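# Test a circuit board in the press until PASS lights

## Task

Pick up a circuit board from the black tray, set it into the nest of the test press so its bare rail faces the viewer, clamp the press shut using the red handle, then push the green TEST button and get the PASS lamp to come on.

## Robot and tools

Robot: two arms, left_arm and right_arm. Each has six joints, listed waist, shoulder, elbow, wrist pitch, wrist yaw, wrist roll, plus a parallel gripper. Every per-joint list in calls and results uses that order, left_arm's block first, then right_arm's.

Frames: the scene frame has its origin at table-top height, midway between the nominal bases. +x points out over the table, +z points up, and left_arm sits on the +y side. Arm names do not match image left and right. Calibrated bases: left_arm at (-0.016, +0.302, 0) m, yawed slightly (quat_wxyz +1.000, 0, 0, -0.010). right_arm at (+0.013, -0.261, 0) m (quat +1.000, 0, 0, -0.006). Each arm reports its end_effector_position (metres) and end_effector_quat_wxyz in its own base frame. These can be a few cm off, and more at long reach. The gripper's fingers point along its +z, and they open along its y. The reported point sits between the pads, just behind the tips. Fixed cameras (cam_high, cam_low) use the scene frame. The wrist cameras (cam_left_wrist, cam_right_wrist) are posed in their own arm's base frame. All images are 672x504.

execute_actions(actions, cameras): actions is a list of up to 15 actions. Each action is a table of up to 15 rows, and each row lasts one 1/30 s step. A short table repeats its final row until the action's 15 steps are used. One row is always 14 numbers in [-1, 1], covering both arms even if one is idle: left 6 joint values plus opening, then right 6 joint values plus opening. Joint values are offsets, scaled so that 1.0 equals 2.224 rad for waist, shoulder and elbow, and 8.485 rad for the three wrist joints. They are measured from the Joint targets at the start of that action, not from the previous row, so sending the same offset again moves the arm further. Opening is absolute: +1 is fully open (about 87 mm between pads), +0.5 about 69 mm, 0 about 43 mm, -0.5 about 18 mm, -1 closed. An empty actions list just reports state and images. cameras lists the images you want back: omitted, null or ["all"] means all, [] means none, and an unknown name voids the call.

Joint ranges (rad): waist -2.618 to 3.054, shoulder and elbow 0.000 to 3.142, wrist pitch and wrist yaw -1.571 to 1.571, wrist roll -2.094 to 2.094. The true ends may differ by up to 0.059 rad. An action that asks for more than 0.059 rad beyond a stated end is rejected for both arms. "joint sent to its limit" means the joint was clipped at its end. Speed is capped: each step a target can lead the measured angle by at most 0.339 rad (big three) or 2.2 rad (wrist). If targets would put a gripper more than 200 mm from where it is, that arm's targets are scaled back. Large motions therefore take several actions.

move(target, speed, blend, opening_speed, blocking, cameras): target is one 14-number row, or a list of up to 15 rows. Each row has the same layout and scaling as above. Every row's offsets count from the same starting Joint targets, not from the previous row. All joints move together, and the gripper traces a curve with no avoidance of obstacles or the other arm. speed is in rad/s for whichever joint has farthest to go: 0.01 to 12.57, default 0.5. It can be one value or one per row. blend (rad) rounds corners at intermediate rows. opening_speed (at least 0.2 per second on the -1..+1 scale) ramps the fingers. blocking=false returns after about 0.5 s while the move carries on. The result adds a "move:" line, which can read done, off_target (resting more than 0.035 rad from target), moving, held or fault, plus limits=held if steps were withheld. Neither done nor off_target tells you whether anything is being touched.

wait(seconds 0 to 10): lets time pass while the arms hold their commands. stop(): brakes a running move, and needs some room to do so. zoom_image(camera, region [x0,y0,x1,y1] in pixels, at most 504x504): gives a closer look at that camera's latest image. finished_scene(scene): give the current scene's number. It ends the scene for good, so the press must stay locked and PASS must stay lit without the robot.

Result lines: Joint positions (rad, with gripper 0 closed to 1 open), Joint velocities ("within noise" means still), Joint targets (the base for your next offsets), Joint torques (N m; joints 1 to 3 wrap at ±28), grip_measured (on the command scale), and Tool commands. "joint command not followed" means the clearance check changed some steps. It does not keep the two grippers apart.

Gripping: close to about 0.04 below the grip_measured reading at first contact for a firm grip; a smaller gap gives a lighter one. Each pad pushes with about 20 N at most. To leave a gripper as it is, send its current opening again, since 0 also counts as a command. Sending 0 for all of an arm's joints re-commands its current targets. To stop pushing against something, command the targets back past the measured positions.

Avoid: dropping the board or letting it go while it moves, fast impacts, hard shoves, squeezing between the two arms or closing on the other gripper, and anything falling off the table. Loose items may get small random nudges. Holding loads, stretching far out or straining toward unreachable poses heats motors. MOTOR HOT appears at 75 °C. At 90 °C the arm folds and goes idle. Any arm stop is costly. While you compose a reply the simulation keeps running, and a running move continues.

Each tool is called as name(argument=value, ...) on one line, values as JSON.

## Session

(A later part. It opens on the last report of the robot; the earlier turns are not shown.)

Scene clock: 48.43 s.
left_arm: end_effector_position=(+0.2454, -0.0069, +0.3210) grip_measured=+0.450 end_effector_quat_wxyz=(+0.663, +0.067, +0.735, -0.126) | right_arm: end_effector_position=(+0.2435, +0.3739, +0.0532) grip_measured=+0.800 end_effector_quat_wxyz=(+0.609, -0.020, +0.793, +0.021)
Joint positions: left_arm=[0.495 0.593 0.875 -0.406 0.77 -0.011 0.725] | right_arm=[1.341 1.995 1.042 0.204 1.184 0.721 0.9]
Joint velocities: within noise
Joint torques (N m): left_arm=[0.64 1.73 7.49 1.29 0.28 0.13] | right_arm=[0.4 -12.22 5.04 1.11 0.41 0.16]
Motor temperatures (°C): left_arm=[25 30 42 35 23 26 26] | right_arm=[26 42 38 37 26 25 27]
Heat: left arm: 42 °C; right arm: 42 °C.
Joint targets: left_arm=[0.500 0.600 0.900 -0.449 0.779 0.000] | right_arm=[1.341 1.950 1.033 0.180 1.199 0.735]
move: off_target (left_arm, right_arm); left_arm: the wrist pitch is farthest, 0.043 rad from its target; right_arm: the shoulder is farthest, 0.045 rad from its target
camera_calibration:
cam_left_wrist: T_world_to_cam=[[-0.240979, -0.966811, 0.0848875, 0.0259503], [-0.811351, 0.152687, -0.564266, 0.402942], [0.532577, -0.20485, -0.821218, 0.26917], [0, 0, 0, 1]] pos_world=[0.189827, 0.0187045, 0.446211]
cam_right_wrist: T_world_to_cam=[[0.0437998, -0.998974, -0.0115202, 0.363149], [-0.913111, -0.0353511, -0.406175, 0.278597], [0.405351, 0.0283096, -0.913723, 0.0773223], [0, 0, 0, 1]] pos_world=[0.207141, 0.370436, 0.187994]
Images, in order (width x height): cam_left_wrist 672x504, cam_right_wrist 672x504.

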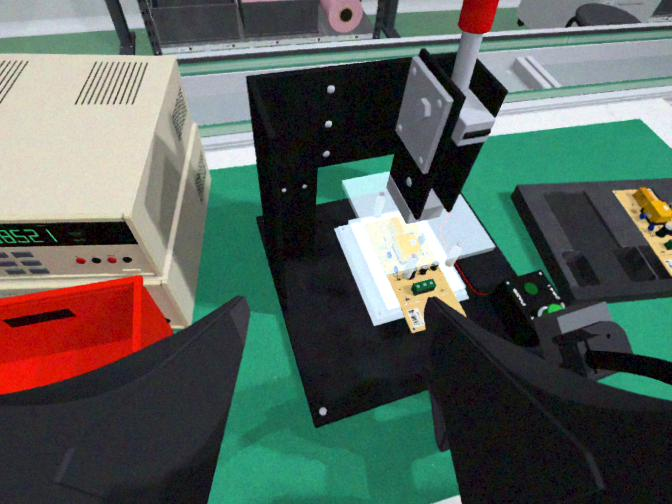

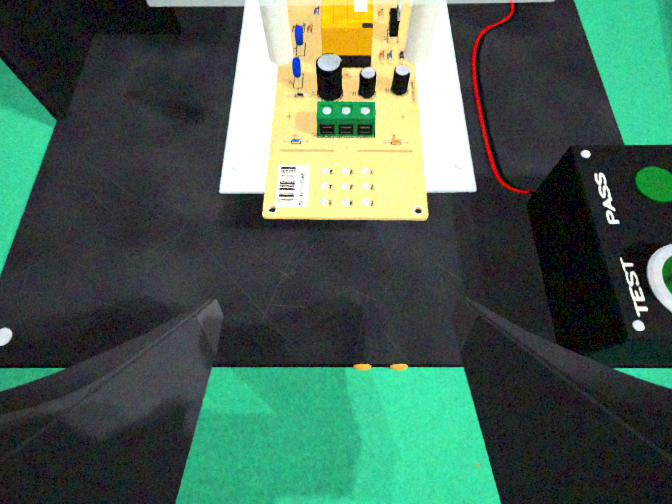

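move(target=[[0,0,0,0,0,0, 0.4496, 0.0265,0.036,0.2752,-0.1202,0.0103,0.0548, -0.9],[0,0,0,0,0,0, 0.4496, -0.3781,-0.2922,0.12,-0.1626,-0.0965,0.0194, -0.9],[-0.5863,0.2922,0.1286,0.0635,-0.1923,0, 0.4496, -0.3781,-0.2922,0.12,-0.1626,-0.0965,0.0194, -0.9]], speed=[0.5,0.7,0.9], blend=[0.1,0.1,0], opening_speed=1.0)

Scene clock: 56.40 s.
left_arm: end_effector_position=(+0.3556, -0.1772, +0.3457) grip_measured=+0.450 end_effector_quat_wxyz=(+0.693, -0.002, +0.721, +0.029) | right_arm: end_effector_position=(+0.2524, +0.0986, +0.1866) grip_measured=-0.900 end_effector_quat_wxyz=(+0.265, +0.228, +0.937, -0.023)
Joint positions: left_arm=[-0.798 1.251 1.147 0.046 -0.843 -0.004 0.725] | right_arm=[0.507 1.317 1.309 -1.179 0.39 0.907 0.05]
Joint velocities: within noise
Joint torques (N m): left_arm=[-0.54 -3.93 9.18 1.96 0.05 0.04] | right_arm=[-0.24 -4.83 5.74 0.81 0.08 -0.08]
Motor temperatures (°C): left_arm=[25 30 43 36 23 26 26] | right_arm=[26 43 38 36 26 25 27]
Heat: left arm: 43 °C; right arm: 43 °C.
Joint targets: left_arm=[-0.804 1.250 1.186 0.089 -0.852 0.000] | right_arm=[0.499 1.300 1.300 -1.199 0.381 0.900]
move: off_target (left_arm); left_arm: the wrist pitch is farthest, 0.043 rad from its target
camera_calibration:
cam_left_wrist: T_world_to_cam=[[0.071136, -0.996229, -0.0496813, -0.184008], [-0.792444, -0.0261952, -0.609382, 0.509528], [0.605782, 0.0827186, -0.791319, 0.210465], [0, 0, 0, 1]] pos_world=[0.289366, -0.187376, 0.4679]
cam_right_wrist: T_world_to_cam=[[-0.44918, -0.890767, -0.0690725, 0.213825], [-0.846958, 0.399923, 0.350319, 0.13033], [-0.284429, 0.215858, -0.93408, 0.362826], [0, 0, 0, 1]] pos_world=[0.309628, 0.0600275, 0.308021]

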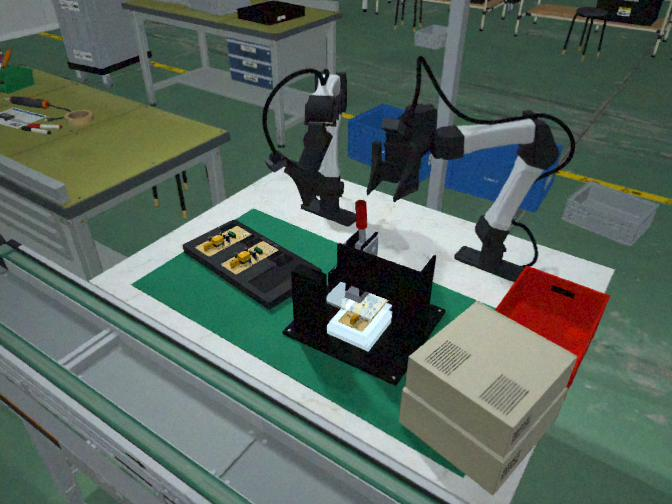

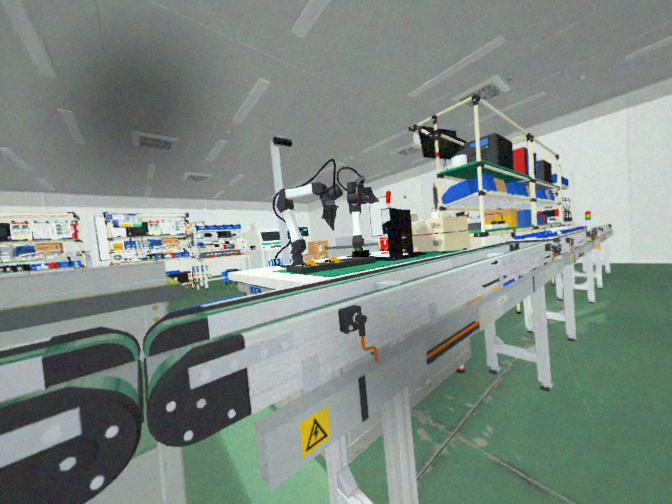

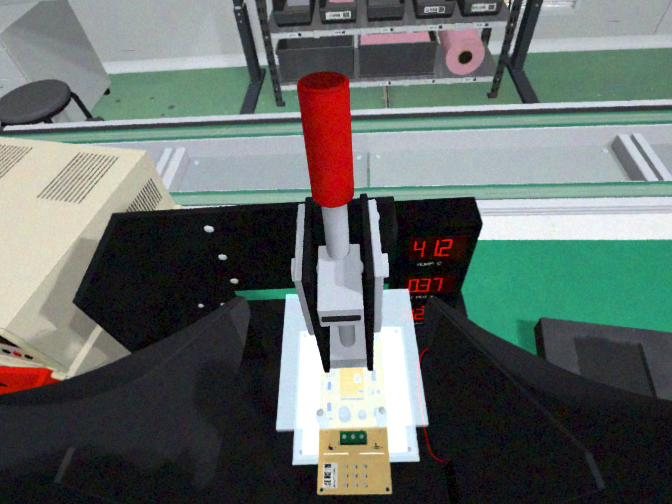

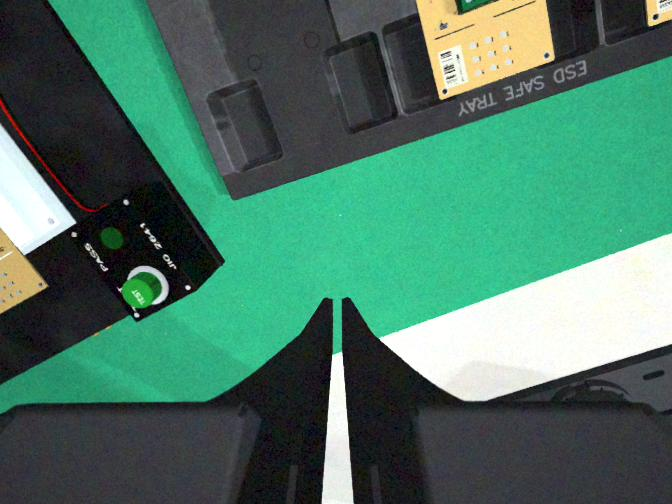

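move(target=[0.1088,0.1146,0.0782,0.0119,0.0289,0, 0.4496, 0,0,0,0,0,0, -0.9], speed=0.25, cameras=["cam_left_wrist"])

Scene clock: 60.03 s.
left_arm: end_effector_position=(+0.4501, -0.1679, +0.3425) grip_measured=+0.450 end_effector_quat_wxyz=(+0.696, -0.011, +0.717, +0.022) | right_arm: end_effector_position=(+0.2524, +0.0986, +0.1866) grip_measured=-0.900 end_effector_quat_wxyz=(+0.265, +0.228, +0.937, -0.023)
Joint positions: left_arm=[-0.57 1.503 1.322 0.146 -0.617 -0.004 0.725] | right_arm=[0.507 1.317 1.309 -1.179 0.39 0.907 0.05]
Joint velocities: within noise
Joint torques (N m): left_arm=[0.2 -6.24 9.29 2.08 0.24 0.04] | right_arm=[-0.24 -4.85 5.74 0.81 0.08 -0.08]
Motor temperatures (°C): left_arm=[25 30 43 37 23 26 26] | right_arm=[26 43 38 35 26 25 27]
Heat: left arm: 43 °C; right arm: 43 °C.
Joint targets: left_arm=[-0.562 1.505 1.360 0.190 -0.607 0.000] | right_arm=[0.499 1.300 1.300 -1.199 0.381 0.900]
move: off_target (left_arm); left_arm: the wrist pitch is farthest, 0.044 rad from its target
camera_calibration:
cam_left_wrist: T_world_to_cam=[[0.0737352, -0.99691, -0.0270862, -0.19062], [-0.78586, -0.0413607, -0.617019, 0.579774], [0.613992, 0.066782, -0.786482, 0.141835], [0, 0, 0, 1]] pos_world=[0.382591, -0.175524, 0.464119]
Images, in order (width x height): cam_left_wrist 672x504.

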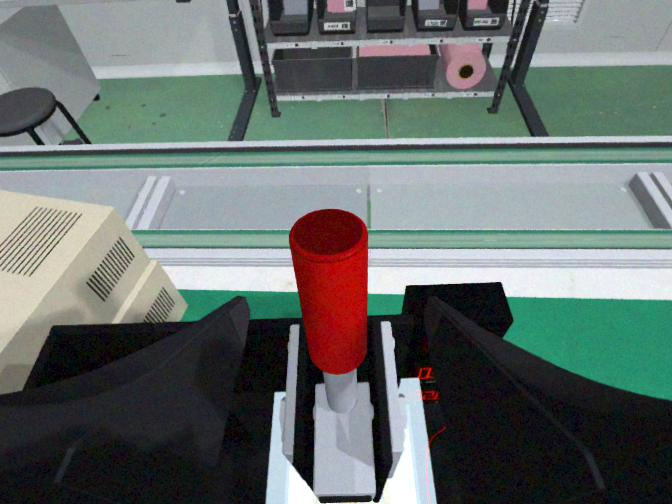

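move(target=[0,0,0,0,0,0, -0.5, 0,0,0,0,0,0, -0.9], opening_speed=0.5, cameras=[])

move(target=[[-0.0477,-0.0674,-0.0845,-0.0059,-0.0124,0, -0.5, 0,0,0,0,0,0, -0.9],[-0.0868,-0.1147,-0.1592,-0.0006,-0.0227,0, -0.5, 0,0,0,0,0,0, -0.9],[-0.1111,-0.1367,-0.2217,0.0094,-0.0291,0, -0.5, 0,0,0,0,0,0, -0.9]], speed=0.13, blend=0.02, cameras=["cam_left_wrist"])

Scene clock: 65.23 s.
left_arm: end_effector_position=(+0.4501, -0.1680, +0.3427) grip_measured=-0.367 end_effector_quat_wxyz=(+0.697, -0.011, +0.717, +0.022) | right_arm: end_effector_position=(+0.2523, +0.0986, +0.1866) grip_measured=-0.900 end_effector_quat_wxyz=(+0.265, +0.228, +0.937, -0.023)
Joint positions: left_arm=[-0.57 1.503 1.322 0.146 -0.616 -0.004 0.316] | right_arm=[0.507 1.317 1.309 -1.179 0.39 0.907 0.05]
Joint velocities: within noise
Joint torques (N m): left_arm=[0.21 -6.26 9.29 2.06 0.21 0.05] | right_arm=[-0.24 -4.85 5.72 0.81 0.08 -0.08]
Motor temperatures (°C): left_arm=[25 31 43 39 23 26 26] | right_arm=[26 42 38 34 26 25 27]
Heat: left arm: 43 °C; right arm: 42 °C.
Joint targets: left_arm=[-0.562 1.505 1.360 0.190 -0.607 0.000] | right_arm=[0.499 1.300 1.300 -1.200 0.381 0.900]
move: off_target (left_arm); left_arm: the wrist pitch is farthest, 0.044 rad from its target
No camera images: "cameras" was empty.

Scene clock: 69.40 s.
left_arm: end_effector_position=(+0.3525, -0.1735, +0.2866) grip_measured=-0.390 end_effector_quat_wxyz=(+0.694, -0.001, +0.719, +0.024) | right_arm: end_effector_position=(+0.2524, +0.0982, +0.1866) grip_measured=-0.900 end_effector_quat_wxyz=(+0.265, +0.228, +0.936, -0.023)
Joint positions: left_arm=[-0.792 1.221 0.888 0.281 -0.827 -0.004 0.305] | right_arm=[0.505 1.317 1.309 -1.179 0.39 0.907 0.05]
Joint velocities: within noise
Joint torques (N m): left_arm=[-1.17 -5.49 4.59 1.58 -0.18 0.03] | right_arm=[-0.24 -4.85 5.72 0.81 0.08 -0.08]
Motor temperatures (°C): left_arm=[25 31 43 39 23 26 26] | right_arm=[26 42 38 34 26 25 27]
Heat: left arm: 43 °C; right arm: 42 °C.
Joint targets: left_arm=[-0.809 1.201 0.867 0.270 -0.854 0.000] | right_arm=[0.499 1.300 1.300 -1.200 0.381 0.900]
move: done
camera_calibration:
cam_left_wrist: T_world_to_cam=[[0.0614757, -0.997114, -0.0445419, -0.18124], [-0.790301, -0.021371, -0.612346, 0.472157], [0.609627, 0.0728459, -0.789334, 0.161599], [0, 0, 0, 1]] pos_world=[0.285773, -0.182399, 0.408606]
Images, in order (width x height): cam_left_wrist 672x504.

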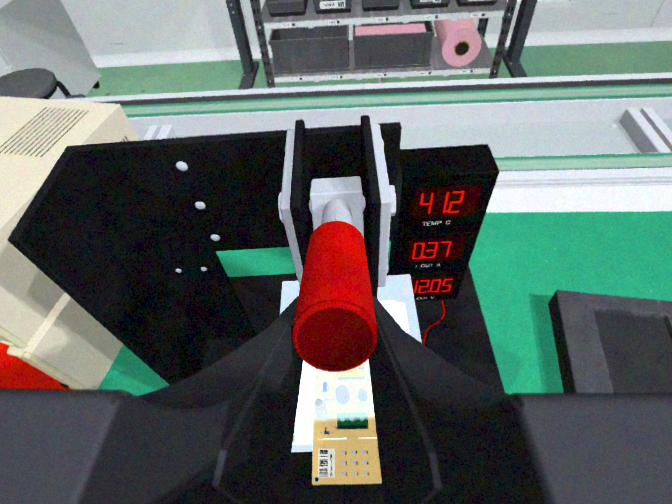

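move(target=[[-0.0108,-0.0004,-0.0504,0.0141,-0.0028,0, -0.5, 0,0,0,0,0,0, -0.9],[-0.0108,0.0288,-0.0841,0.0271,-0.0028,0, -0.5, 0,0,0,0,0,0, -0.9],[-0.0108,0.0445,-0.0841,0.0306,-0.0028,0, -0.5, 0,0,0,0,0,0, -0.9]], speed=[0.1,0.08,0.06], blend=0.01, cameras=["cam_left_wrist","cam_high"])

zoom_image(camera="cam_high", region=[300, 180, 460, 360])

Scene clock: 73.67 s.
left_arm: end_effector_position=(+0.3409, -0.1753, +0.2369) grip_measured=-0.393 end_effector_quat_wxyz=(+0.699, -0.012, +0.714, +0.039) | right_arm: end_effector_position=(+0.2524, +0.0982, +0.1866) grip_measured=-0.900 end_effector_quat_wxyz=(+0.265, +0.228, +0.936, -0.023)
Joint positions: left_arm=[-0.849 1.26 0.696 0.531 -0.921 0.013 0.304] | right_arm=[0.505 1.317 1.309 -1.179 0.39 0.907 0.05]
Joint velocities: within noise
Joint torques (N m): left_arm=[0.96 -0.27 4.59 1.56 0.56 -0.11] | right_arm=[-0.25 -4.85 5.74 0.81 0.08 -0.08]
Motor temperatures (°C): left_arm=[25 31 42 39 23 26 27] | right_arm=[26 42 38 34 26 25 27]
Heat: left arm: 42 °C; right arm: 42 °C.
Joint targets: left_arm=[-0.833 1.300 0.680 0.530 -0.878 0.000] | right_arm=[0.499 1.300 1.300 -1.200 0.381 0.900]
move: off_target (left_arm); left_arm: the wrist yaw is farthest, 0.043 rad from its target
camera_calibration:
cam_left_wrist: T_world_to_cam=[[0.0981002, -0.993943, -0.04953, -0.195237], [-0.78021, -0.0459186, -0.62383, 0.427392], [0.617777, 0.0998416, -0.779989, 0.129324], [0, 0, 0, 1]] pos_world=[0.272715, -0.187342, 0.357822]
Images, in order (width x height): cam_high 672x504, cam_left_wrist 672x504.

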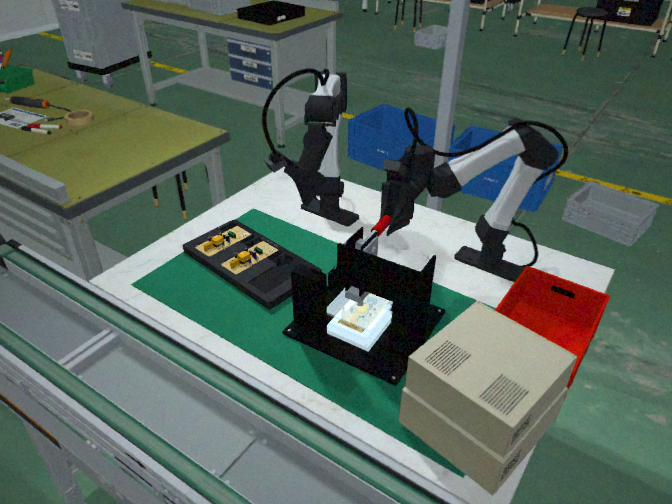

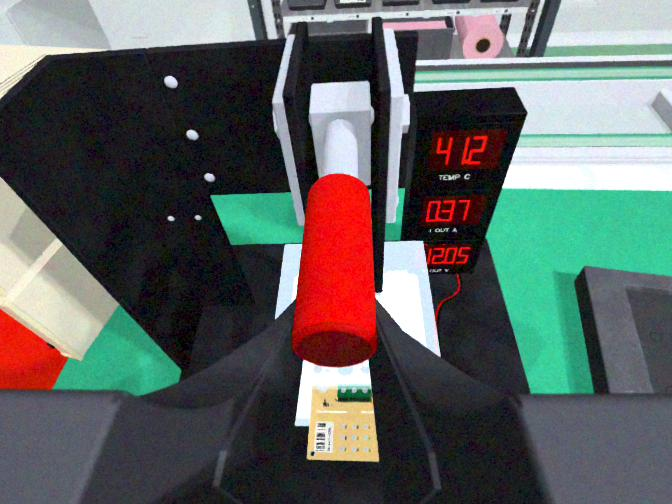

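Scaled by 2.800 from the camera's 672x504 image, which has a finer 960x720 frame.

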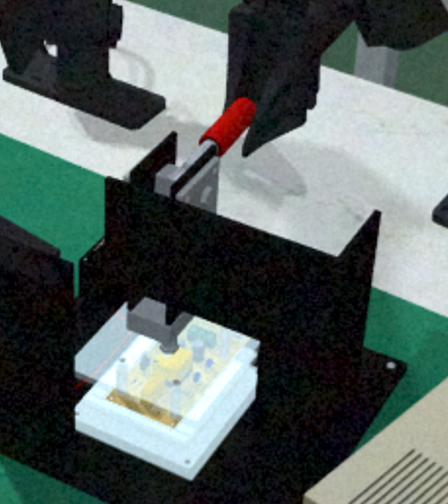

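move(target=[0,0.0112,0,0.003,0,0, -0.5, 0,0,0,0,0,0, -0.9], speed=0.06, cameras=[])

Scene clock: 75.10 s.
left_arm: end_effector_position=(+0.3414, -0.1756, +0.2368) grip_measured=-0.392 end_effector_quat_wxyz=(+0.701, -0.018, +0.711, +0.043) | right_arm: end_effector_position=(+0.2524, +0.0982, +0.1866) grip_measured=-0.900 end_effector_quat_wxyz=(+0.265, +0.228, +0.936, -0.023)
Joint positions: left_arm=[-0.855 1.274 0.696 0.557 -0.942 0.018 0.304] | right_arm=[0.505 1.317 1.309 -1.179 0.39 0.907 0.05]
Joint velocities: within noise
Joint torques (N m): left_arm=[1.5 0.35 4.7 1.55 0.82 -0.16] | right_arm=[-0.24 -4.85 5.72 0.81 0.08 -0.08]
Motor temperatures (°C): left_arm=[25 31 42 39 23 26 27] | right_arm=[26 42 38 34 26 25 26]
Heat: left arm: 42 °C; right arm: 42 °C.
Joint targets: left_arm=[-0.833 1.325 0.680 0.555 -0.878 0.000] | right_arm=[0.499 1.300 1.300 -1.200 0.381 0.900]
move: off_target (left_arm); left_arm: the wrist yaw is farthest, 0.064 rad from its target
No camera images: "cameras" was empty.

move(target=[-0.0099,-0.018,0.0045,0,-0.0067,0, -0.5, 0,0,0,0,0,0, -0.9], speed=0.08, cameras=[])

move(target=[[0,0,0,0,0,0, 0.6, 0,0,0,0,0,0, -0.9],[-0.1506,-0.1281,-0.0495,-0.023,-0.036,-0.0094, 0.6, 0,0,0,0,0,0, -0.9],[0.6092,-0.308,0.0944,-0.1184,0.202,0, 0.6, 0,0,0,0,0,0, -0.9],[0.6092,-0.308,0.0944,-0.1184,0.202,0, 0.6, 0.1623,0.1906,0.0414,0.0424,-0.0025,-0.013, -0.9]], speed=[0.1,0.3,0.9,0.5], blend=[0,0.05,0.1,0], opening_speed=1.0)

zoom_image(camera="cam_left_wrist", region=[300, 30, 620, 350])

Scene clock: 78.97 s.
left_arm: end_effector_position=(+0.3410, -0.1750, +0.2375) grip_measured=-0.392 end_effector_quat_wxyz=(+0.702, -0.022, +0.710, +0.045) | right_arm: end_effector_position=(+0.2524, +0.0982, +0.1866) grip_measured=-0.900 end_effector_quat_wxyz=(+0.265, +0.228, +0.936, -0.023)
Joint positions: left_arm=[-0.858 1.276 0.696 0.563 -0.954 0.019 0.304] | right_arm=[0.505 1.317 1.309 -1.179 0.39 0.907 0.05]
Joint velocities: within noise
Joint torques (N m): left_arm=[-0.17 -3.23 5.49 1.45 0.35 -0.19] | right_arm=[-0.24 -4.83 5.72 0.81 0.08 -0.09]
Motor temperatures (°C): left_arm=[25 31 42 39 23 26 27] | right_arm=[26 41 37 33 26 25 26]
Heat: left arm: 42 °C; right arm: 41 °C.
Joint targets: left_arm=[-0.855 1.285 0.690 0.555 -0.935 0.000] | right_arm=[0.499 1.300 1.300 -1.200 0.381 0.900]
move: done
No camera images: "cameras" was empty.

Scene clock: 85.23 s.
left_arm: end_effector_position=(+0.2468, -0.0064, +0.3166) grip_measured=+0.600 end_effector_quat_wxyz=(+0.659, +0.065, +0.738, -0.130) | right_arm: end_effector_position=(+0.2634, +0.2524, +0.0970) grip_measured=-0.900 end_effector_quat_wxyz=(+0.241, -0.001, +0.971, -0.002)
Joint positions: left_arm=[0.493 0.599 0.868 -0.406 0.77 -0.011 0.8] | right_arm=[0.86 1.724 1.353 -0.871 0.365 0.797 0.05]
Joint velocities: within noise
Joint torques (N m): left_arm=[0.58 1.2 7.98 1.24 0.29 0.12] | right_arm=[-0.02 -7.12 10.21 1.3 0.1 -0.07]
Motor temperatures (°C): left_arm=[25 31 42 38 23 26 27] | right_arm=[26 41 38 33 26 25 26]
Heat: left arm: 42 °C; right arm: 41 °C.
Joint targets: left_arm=[0.500 0.600 0.900 -0.450 0.779 0.000] | right_arm=[0.861 1.724 1.392 -0.840 0.360 0.790]
move: off_target (left_arm, right_arm); left_arm: the wrist pitch is farthest, 0.044 rad from its target; right_arm: the elbow is farthest, 0.039 rad from its target
camera_calibration:
cam_left_wrist: T_world_to_cam=[[-0.241341, -0.96586, 0.0941779, 0.0242044], [-0.817931, 0.150227, -0.555357, 0.400412], [0.522248, -0.211061, -0.826262, 0.26894], [0, 0, 0, 1]] pos_world=[0.192897, 0.0199882, 0.442307]
cam_right_wrist: T_world_to_cam=[[-0.0111759, -0.999844, 0.0136859, 0.253689], [-0.918794, 0.0156689, 0.394427, 0.221188], [-0.39458, -0.00816646, -0.918825, 0.333065], [0, 0, 0, 1]] pos_world=[0.337482, 0.252904, 0.215313]

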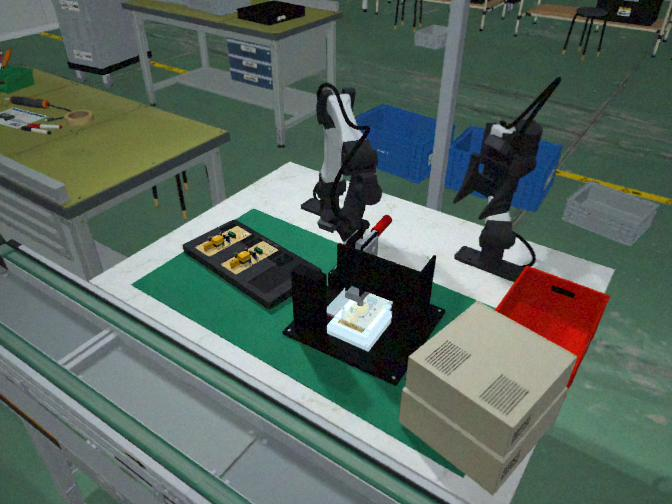

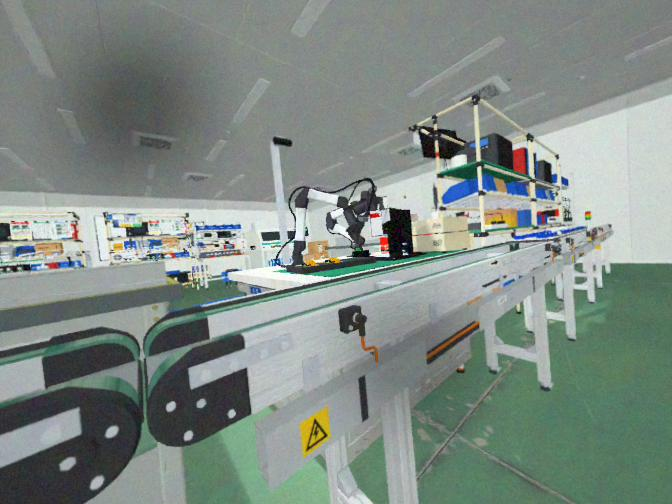

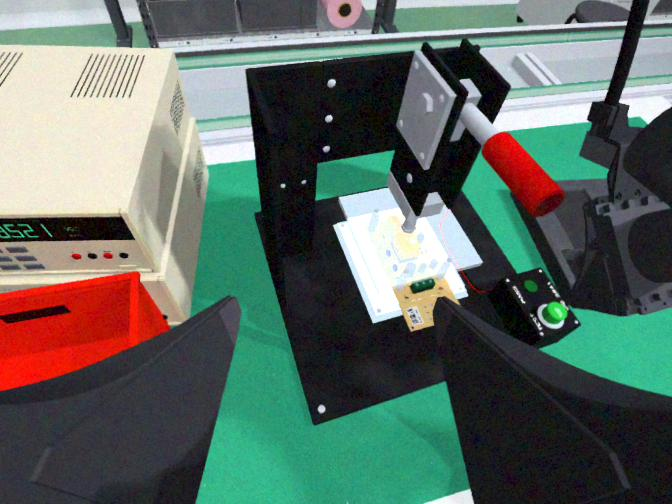

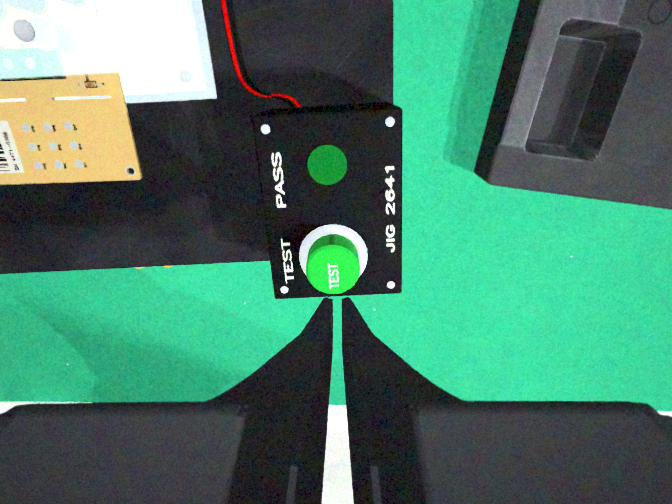

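Scaled by 1.575 from the camera's 672x504 image, which has a finer 960x720 frame.

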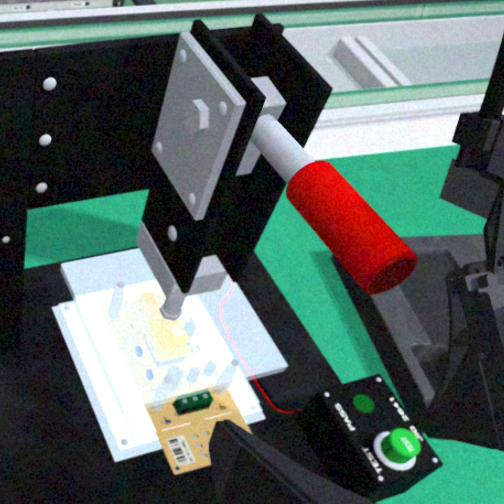

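move(target=[[0,0,0,0,0,0, 0.6, -0.0036,0.0175,-0.0517,0.0128,0,0, -0.9],[0,0,0,0,0,0, 0.6, -0.007,0.0275,-0.0735,0.0205,0,0, -0.9]], speed=[0.1,0.06], blend=0.005, cameras=["cam_left_wrist","cam_right_wrist"])

Scene clock: 89.23 s.
left_arm: end_effector_position=(+0.2468, -0.0064, +0.3166) grip_measured=+0.600 end_effector_quat_wxyz=(+0.659, +0.065, +0.738, -0.130) | right_arm: end_effector_position=(+0.2743, +0.2624, +0.0700) grip_measured=-0.900 end_effector_quat_wxyz=(+0.260, +0.004, +0.966, +0.017)
Joint positions: left_arm=[0.493 0.599 0.868 -0.406 0.77 -0.011 0.8] | right_arm=[0.857 1.75 1.261 -0.696 0.367 0.791 0.05]
Joint velocities: within noise
Joint torques (N m): left_arm=[0.57 1.17 8.09 1.24 0.26 0.11] | right_arm=[-0.55 -4.62 3.7 1.4 0.07 -0.02]
Motor temperatures (°C): left_arm=[25 30 42 38 23 26 26] | right_arm=[26 41 38 34 26 25 26]
Heat: left arm: 42 °C; right arm: 41 °C.
Joint targets: left_arm=[0.500 0.600 0.900 -0.449 0.779 0.000] | right_arm=[0.845 1.786 1.229 -0.666 0.359 0.789]
move: off_target (left_arm); left_arm: the wrist pitch is farthest, 0.044 rad from its target
camera_calibration:
cam_left_wrist: T_world_to_cam=[[-0.241341, -0.96586, 0.0941779, 0.0242044], [-0.817931, 0.150227, -0.555357, 0.400412], [0.522248, -0.211061, -0.826262, 0.26894], [0, 0, 0, 1]] pos_world=[0.192897, 0.0199882, 0.442307]
cam_right_wrist: T_world_to_cam=[[-0.00982852, -0.99963, -0.0253466, 0.266513], [-0.933407, 0.0000791584, 0.35882, 0.252251], [-0.358686, 0.0271854, -0.933062, 0.294655], [0, 0, 0, 1]] pos_world=[0.343761, 0.258384, 0.191174]
Images, in order (width x height): cam_left_wrist 672x504, cam_right_wrist 672x504.

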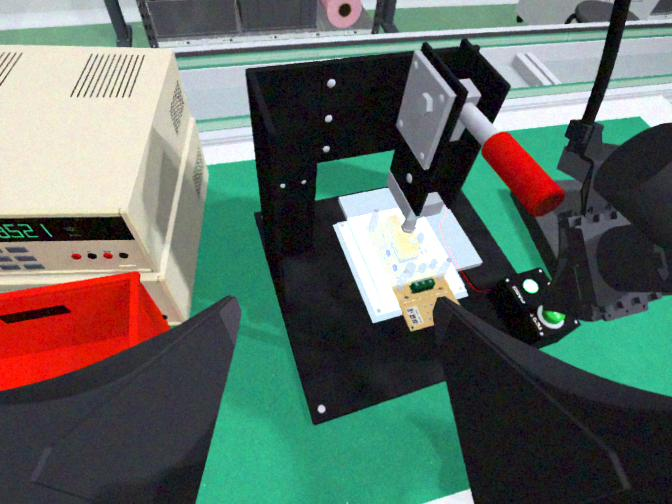

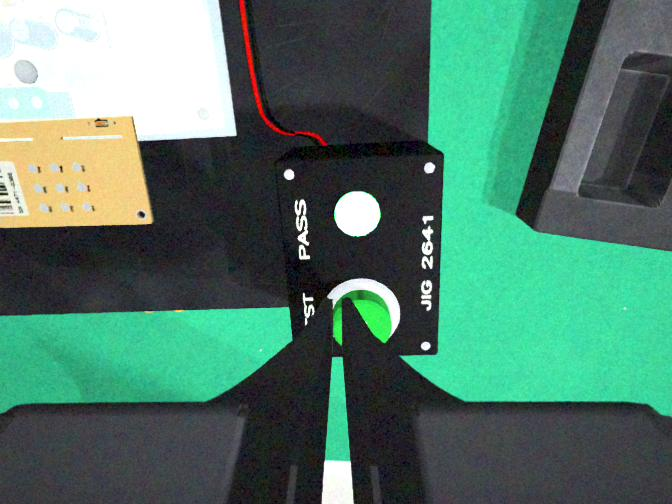

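PASS is lit. Back off.

move(target=[0,0,0,0,0,0, 0.6, 0.004,-0.055,0.09,-0.02,0.0,0, -0.9], speed=0.3, cameras=["cam_left_wrist","cam_right_wrist"])

Scene clock: 90.90 s.
left_arm: end_effector_position=(+0.2468, -0.0064, +0.3166) grip_measured=+0.600 end_effector_quat_wxyz=(+0.659, +0.065, +0.738, -0.130) | right_arm: end_effector_position=(+0.2811, +0.2704, +0.1272) grip_measured=-0.900 end_effector_quat_wxyz=(+0.284, +0.011, +0.958, +0.045)
Joint positions: left_arm=[0.493 0.599 0.868 -0.406 0.77 -0.011 0.8] | right_arm=[0.857 1.69 1.398 -0.814 0.367 0.791 0.05]
Joint velocities: within noise
Joint torques (N m): left_arm=[0.51 1.11 8.1 1.25 0.28 0.12] | right_arm=[0.31 -9.28 9.77 0.96 0.07 -0.02]
Motor temperatures (°C): left_arm=[25 30 42 38 23 26 26] | right_arm=[26 42 38 34 26 25 26]
Heat: left arm: 42 °C; right arm: 42 °C.
Joint targets: left_arm=[0.500 0.600 0.900 -0.449 0.779 0.000] | right_arm=[0.854 1.663 1.429 -0.835 0.359 0.789]
move: off_target (left_arm); left_arm: the wrist pitch is farthest, 0.043 rad from its target
camera_calibration:
cam_left_wrist: T_world_to_cam=[[-0.241341, -0.96586, 0.0941779, 0.0242044], [-0.817931, 0.150227, -0.555357, 0.400412], [0.522248, -0.211061, -0.826262, 0.26894], [0, 0, 0, 1]] pos_world=[0.192897, 0.0199882, 0.442307]
cam_right_wrist: T_world_to_cam=[[-0.0068482, -0.996341, -0.0851974, 0.281819], [-0.950509, -0.0199796, 0.310053, 0.254492], [-0.310621, 0.0831043, -0.946894, 0.323338], [0, 0, 0, 1]] pos_world=[0.344262, 0.259002, 0.251272]
Images, in order (width x height): cam_left_wrist 672x504, cam_right_wrist 672x504.

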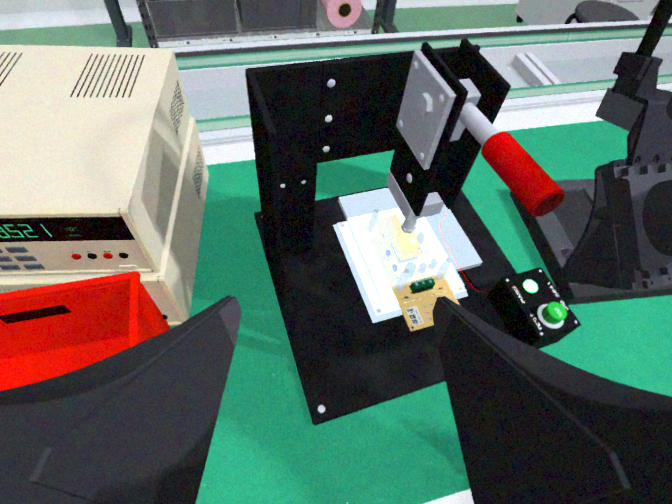

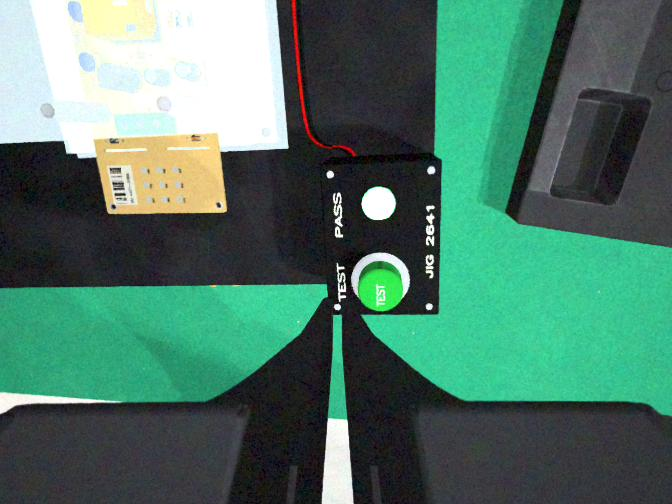

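finished_scene(scene=2)

The scene is finished: the task was done.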